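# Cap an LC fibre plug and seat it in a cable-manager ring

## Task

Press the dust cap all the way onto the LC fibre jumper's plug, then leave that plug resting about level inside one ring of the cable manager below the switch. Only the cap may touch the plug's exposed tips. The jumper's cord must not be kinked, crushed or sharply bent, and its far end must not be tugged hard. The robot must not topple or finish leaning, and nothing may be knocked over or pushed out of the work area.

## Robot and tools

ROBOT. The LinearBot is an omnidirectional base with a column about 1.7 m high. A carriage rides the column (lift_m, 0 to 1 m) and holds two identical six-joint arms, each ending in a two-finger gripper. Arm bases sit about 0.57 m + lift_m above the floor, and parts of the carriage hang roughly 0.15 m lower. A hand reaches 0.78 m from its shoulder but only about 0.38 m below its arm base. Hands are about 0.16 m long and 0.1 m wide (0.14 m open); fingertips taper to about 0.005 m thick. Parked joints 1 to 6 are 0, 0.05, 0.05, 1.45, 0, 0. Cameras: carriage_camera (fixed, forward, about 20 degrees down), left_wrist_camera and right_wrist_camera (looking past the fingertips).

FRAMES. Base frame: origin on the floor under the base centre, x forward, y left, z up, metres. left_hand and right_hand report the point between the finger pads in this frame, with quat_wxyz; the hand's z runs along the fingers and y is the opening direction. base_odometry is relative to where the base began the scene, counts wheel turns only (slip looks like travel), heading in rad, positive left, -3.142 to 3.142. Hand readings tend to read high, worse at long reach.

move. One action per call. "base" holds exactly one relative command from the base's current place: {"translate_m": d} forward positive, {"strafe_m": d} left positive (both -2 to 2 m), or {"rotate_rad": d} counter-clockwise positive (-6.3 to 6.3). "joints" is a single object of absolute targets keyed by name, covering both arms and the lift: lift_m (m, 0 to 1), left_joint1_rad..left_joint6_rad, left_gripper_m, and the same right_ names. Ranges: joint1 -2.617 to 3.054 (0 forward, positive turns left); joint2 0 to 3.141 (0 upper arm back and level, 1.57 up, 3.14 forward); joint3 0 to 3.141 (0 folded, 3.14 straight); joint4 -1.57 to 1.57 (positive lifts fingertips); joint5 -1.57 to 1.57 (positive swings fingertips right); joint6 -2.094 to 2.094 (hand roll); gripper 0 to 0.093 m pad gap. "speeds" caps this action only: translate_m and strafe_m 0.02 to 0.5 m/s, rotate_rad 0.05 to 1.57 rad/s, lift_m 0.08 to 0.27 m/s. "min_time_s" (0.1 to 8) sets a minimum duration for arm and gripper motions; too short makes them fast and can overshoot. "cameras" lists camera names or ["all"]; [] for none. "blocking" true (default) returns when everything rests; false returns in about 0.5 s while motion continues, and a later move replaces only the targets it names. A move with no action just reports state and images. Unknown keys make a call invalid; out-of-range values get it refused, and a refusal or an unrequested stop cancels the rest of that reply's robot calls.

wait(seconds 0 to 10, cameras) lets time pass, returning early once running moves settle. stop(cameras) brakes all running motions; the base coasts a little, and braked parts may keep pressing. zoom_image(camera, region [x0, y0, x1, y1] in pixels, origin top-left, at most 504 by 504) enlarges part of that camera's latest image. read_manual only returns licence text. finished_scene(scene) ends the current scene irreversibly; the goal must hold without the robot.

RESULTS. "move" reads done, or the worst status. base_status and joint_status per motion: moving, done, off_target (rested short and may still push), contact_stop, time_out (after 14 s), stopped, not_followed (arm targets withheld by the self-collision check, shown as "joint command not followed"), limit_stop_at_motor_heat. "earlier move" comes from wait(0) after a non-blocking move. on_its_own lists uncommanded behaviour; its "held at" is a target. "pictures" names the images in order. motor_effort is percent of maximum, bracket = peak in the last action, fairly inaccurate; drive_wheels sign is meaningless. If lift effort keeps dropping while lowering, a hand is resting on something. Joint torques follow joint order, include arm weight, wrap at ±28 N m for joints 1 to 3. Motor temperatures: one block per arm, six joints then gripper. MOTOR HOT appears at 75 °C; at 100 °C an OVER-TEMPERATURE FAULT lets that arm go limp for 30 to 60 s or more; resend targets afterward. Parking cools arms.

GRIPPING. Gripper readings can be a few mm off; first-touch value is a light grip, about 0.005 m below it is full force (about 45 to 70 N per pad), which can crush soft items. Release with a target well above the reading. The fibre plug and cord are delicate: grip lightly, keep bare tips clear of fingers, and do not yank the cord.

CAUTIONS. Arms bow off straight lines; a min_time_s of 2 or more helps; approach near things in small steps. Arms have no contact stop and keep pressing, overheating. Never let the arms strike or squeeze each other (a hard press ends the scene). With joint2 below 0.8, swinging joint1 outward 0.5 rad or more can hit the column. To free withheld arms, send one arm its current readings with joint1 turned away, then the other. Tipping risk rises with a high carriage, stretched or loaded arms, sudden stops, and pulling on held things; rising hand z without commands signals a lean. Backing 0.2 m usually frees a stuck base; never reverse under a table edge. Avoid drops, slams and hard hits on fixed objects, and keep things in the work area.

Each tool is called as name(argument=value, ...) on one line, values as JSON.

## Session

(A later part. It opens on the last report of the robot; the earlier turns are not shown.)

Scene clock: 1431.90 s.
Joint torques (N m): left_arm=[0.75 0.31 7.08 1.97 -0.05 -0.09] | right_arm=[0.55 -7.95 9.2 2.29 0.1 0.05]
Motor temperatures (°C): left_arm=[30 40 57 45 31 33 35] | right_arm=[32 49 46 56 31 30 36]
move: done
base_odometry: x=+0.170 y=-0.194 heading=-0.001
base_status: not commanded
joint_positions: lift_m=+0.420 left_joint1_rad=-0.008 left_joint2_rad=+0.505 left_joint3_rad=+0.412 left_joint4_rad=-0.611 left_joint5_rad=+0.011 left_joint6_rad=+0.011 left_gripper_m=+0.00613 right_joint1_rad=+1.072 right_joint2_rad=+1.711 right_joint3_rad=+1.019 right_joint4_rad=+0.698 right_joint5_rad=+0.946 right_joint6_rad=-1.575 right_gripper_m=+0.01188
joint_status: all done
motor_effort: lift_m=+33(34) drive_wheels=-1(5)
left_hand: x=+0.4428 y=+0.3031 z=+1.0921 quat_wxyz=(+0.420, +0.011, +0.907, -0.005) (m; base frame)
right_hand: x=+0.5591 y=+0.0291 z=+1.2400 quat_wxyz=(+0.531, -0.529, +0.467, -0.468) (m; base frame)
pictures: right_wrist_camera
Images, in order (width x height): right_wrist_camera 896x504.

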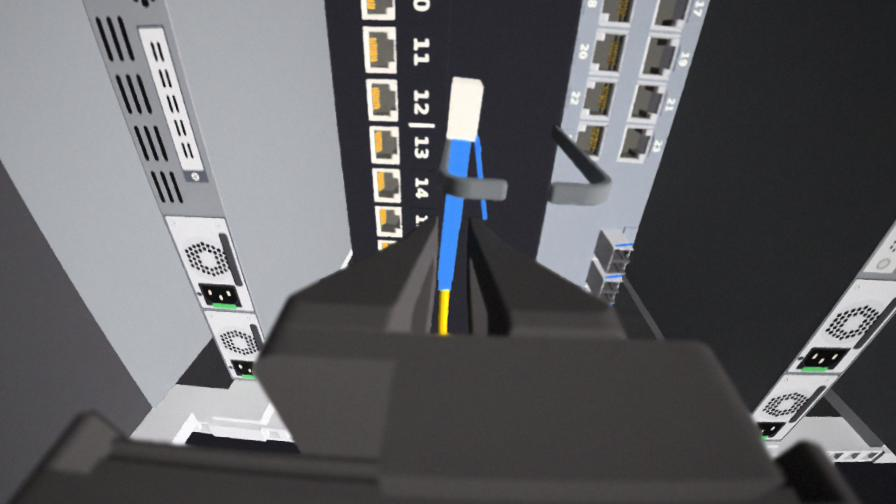

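move(joints={"right_gripper_m": 0.034}, min_time_s=2.5, cameras=["right_wrist_camera"])

zoom_image(camera="right_wrist_camera", region=[372, 30, 552, 310])

Scene clock: 1441.37 s.
Joint torques (N m): left_arm=[0.75 0.34 7.1 1.97 -0.04 -0.1] | right_arm=[0.57 -7.98 9.24 2.29 0.11 0.05]
Motor temperatures (°C): left_arm=[30 39 57 45 31 33 35] | right_arm=[32 47 46 55 31 30 36]
move: done
base_odometry: x=+0.170 y=-0.194 heading=-0.001
base_status: not commanded
joint_positions: lift_m=+0.420 left_joint1_rad=-0.008 left_joint2_rad=+0.505 left_joint3_rad=+0.412 left_joint4_rad=-0.611 left_joint5_rad=+0.011 left_joint6_rad=+0.011 left_gripper_m=+0.00613 right_joint1_rad=+1.072 right_joint2_rad=+1.711 right_joint3_rad=+1.019 right_joint4_rad=+0.698 right_joint5_rad=+0.946 right_joint6_rad=-1.575 right_gripper_m=+0.03387
joint_status: all done
motor_effort: lift_m=+33(34) drive_wheels=-1(6)
left_hand: x=+0.4428 y=+0.3031 z=+1.0921 quat_wxyz=(+0.420, +0.011, +0.907, -0.005) (m; base frame)
right_hand: x=+0.5591 y=+0.0291 z=+1.2400 quat_wxyz=(+0.531, -0.529, +0.467, -0.468) (m; base frame)
pictures: right_wrist_camera
Images, in order (width x height): right_wrist_camera 896x504.

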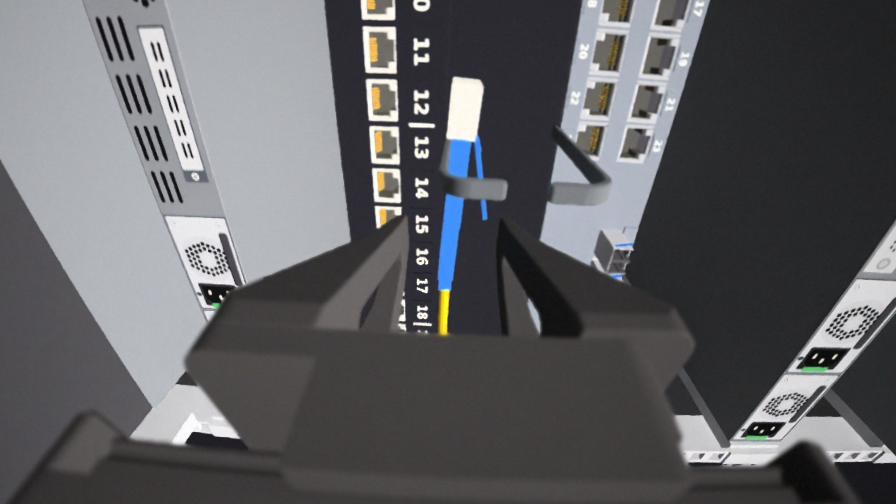

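Scaled by 1.800 from the camera's 896x504 image, which has a finer 1280x720 frame.

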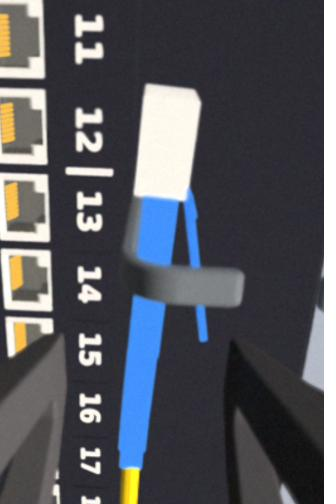

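move(base={"translate_m": -0.12}, speeds={"translate_m": 0.08}, cameras=["right_wrist_camera", "carriage_camera"])

zoom_image(camera="right_wrist_camera", region=[352, 0, 602, 300])

Scene clock: 1449.03 s.
Joint torques (N m): left_arm=[0.79 0.32 7.1 1.97 -0.04 -0.09] | right_arm=[0.18 -8.02 9.2 2.3 0.1 0.05]
Motor temperatures (°C): left_arm=[30 39 57 46 31 33 35] | right_arm=[31 47 47 55 31 30 35]
move: done
base_odometry: x=+0.050 y=-0.193 heading=-0.001
base_status: done
joint_positions: lift_m=+0.420 left_joint1_rad=-0.008 left_joint2_rad=+0.505 left_joint3_rad=+0.412 left_joint4_rad=-0.611 left_joint5_rad=+0.011 left_joint6_rad=+0.011 left_gripper_m=+0.00613 right_joint1_rad=+1.076 right_joint2_rad=+1.711 right_joint3_rad=+1.019 right_joint4_rad=+0.698 right_joint5_rad=+0.947 right_joint6_rad=-1.575 right_gripper_m=+0.03387
joint_status: not commanded
motor_effort: lift_m=+34(34) drive_wheels=+2(8)
left_hand: x=+0.4428 y=+0.3031 z=+1.0921 quat_wxyz=(+0.420, +0.011, +0.907, -0.005) (m; base frame)
right_hand: x=+0.5578 y=+0.0303 z=+1.2400 quat_wxyz=(+0.532, -0.530, +0.466, -0.467) (m; base frame)
pictures: carriage_camera, right_wrist_camera
Images, in order (width x height): carriage_camera 896x504, right_wrist_camera 896x504.

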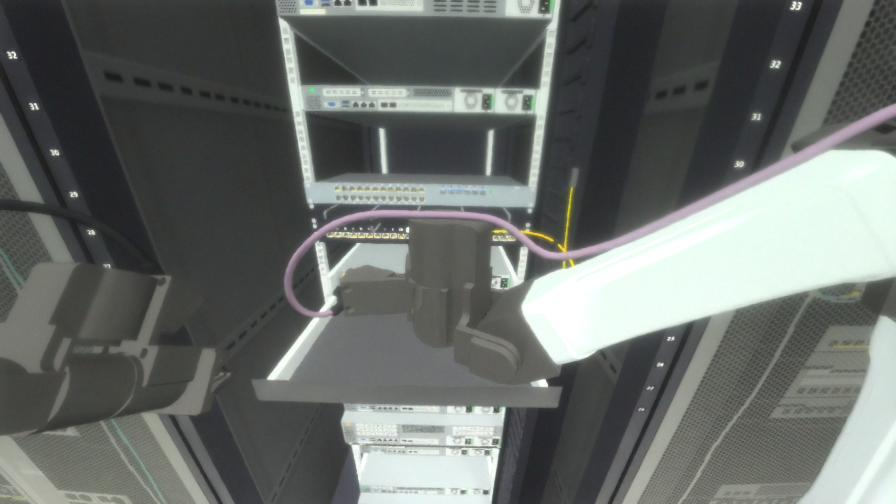

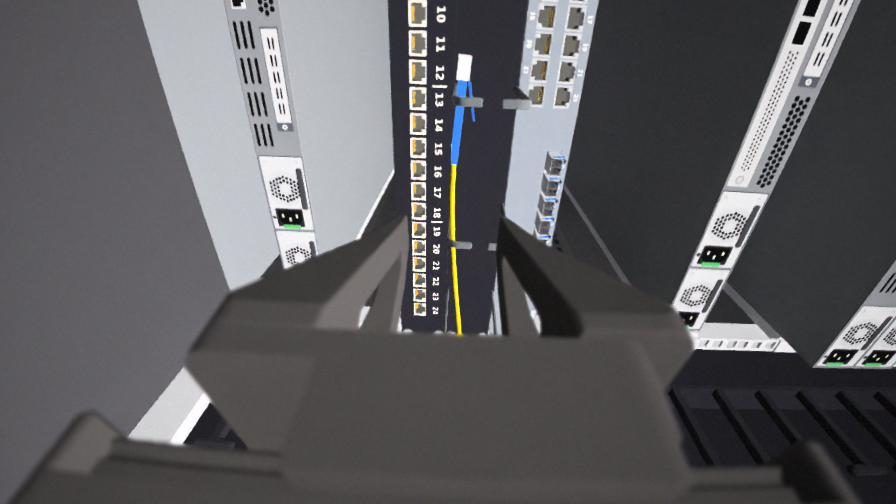

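Scaled by 1.680 from the camera's 896x504 image, which has a finer 1280x720 frame.

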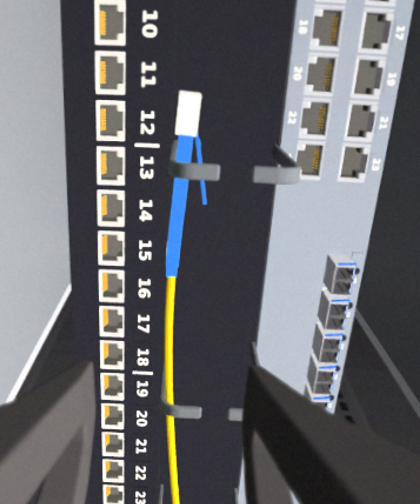

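finished_scene(scene=2)

The scene is finished: the task was done.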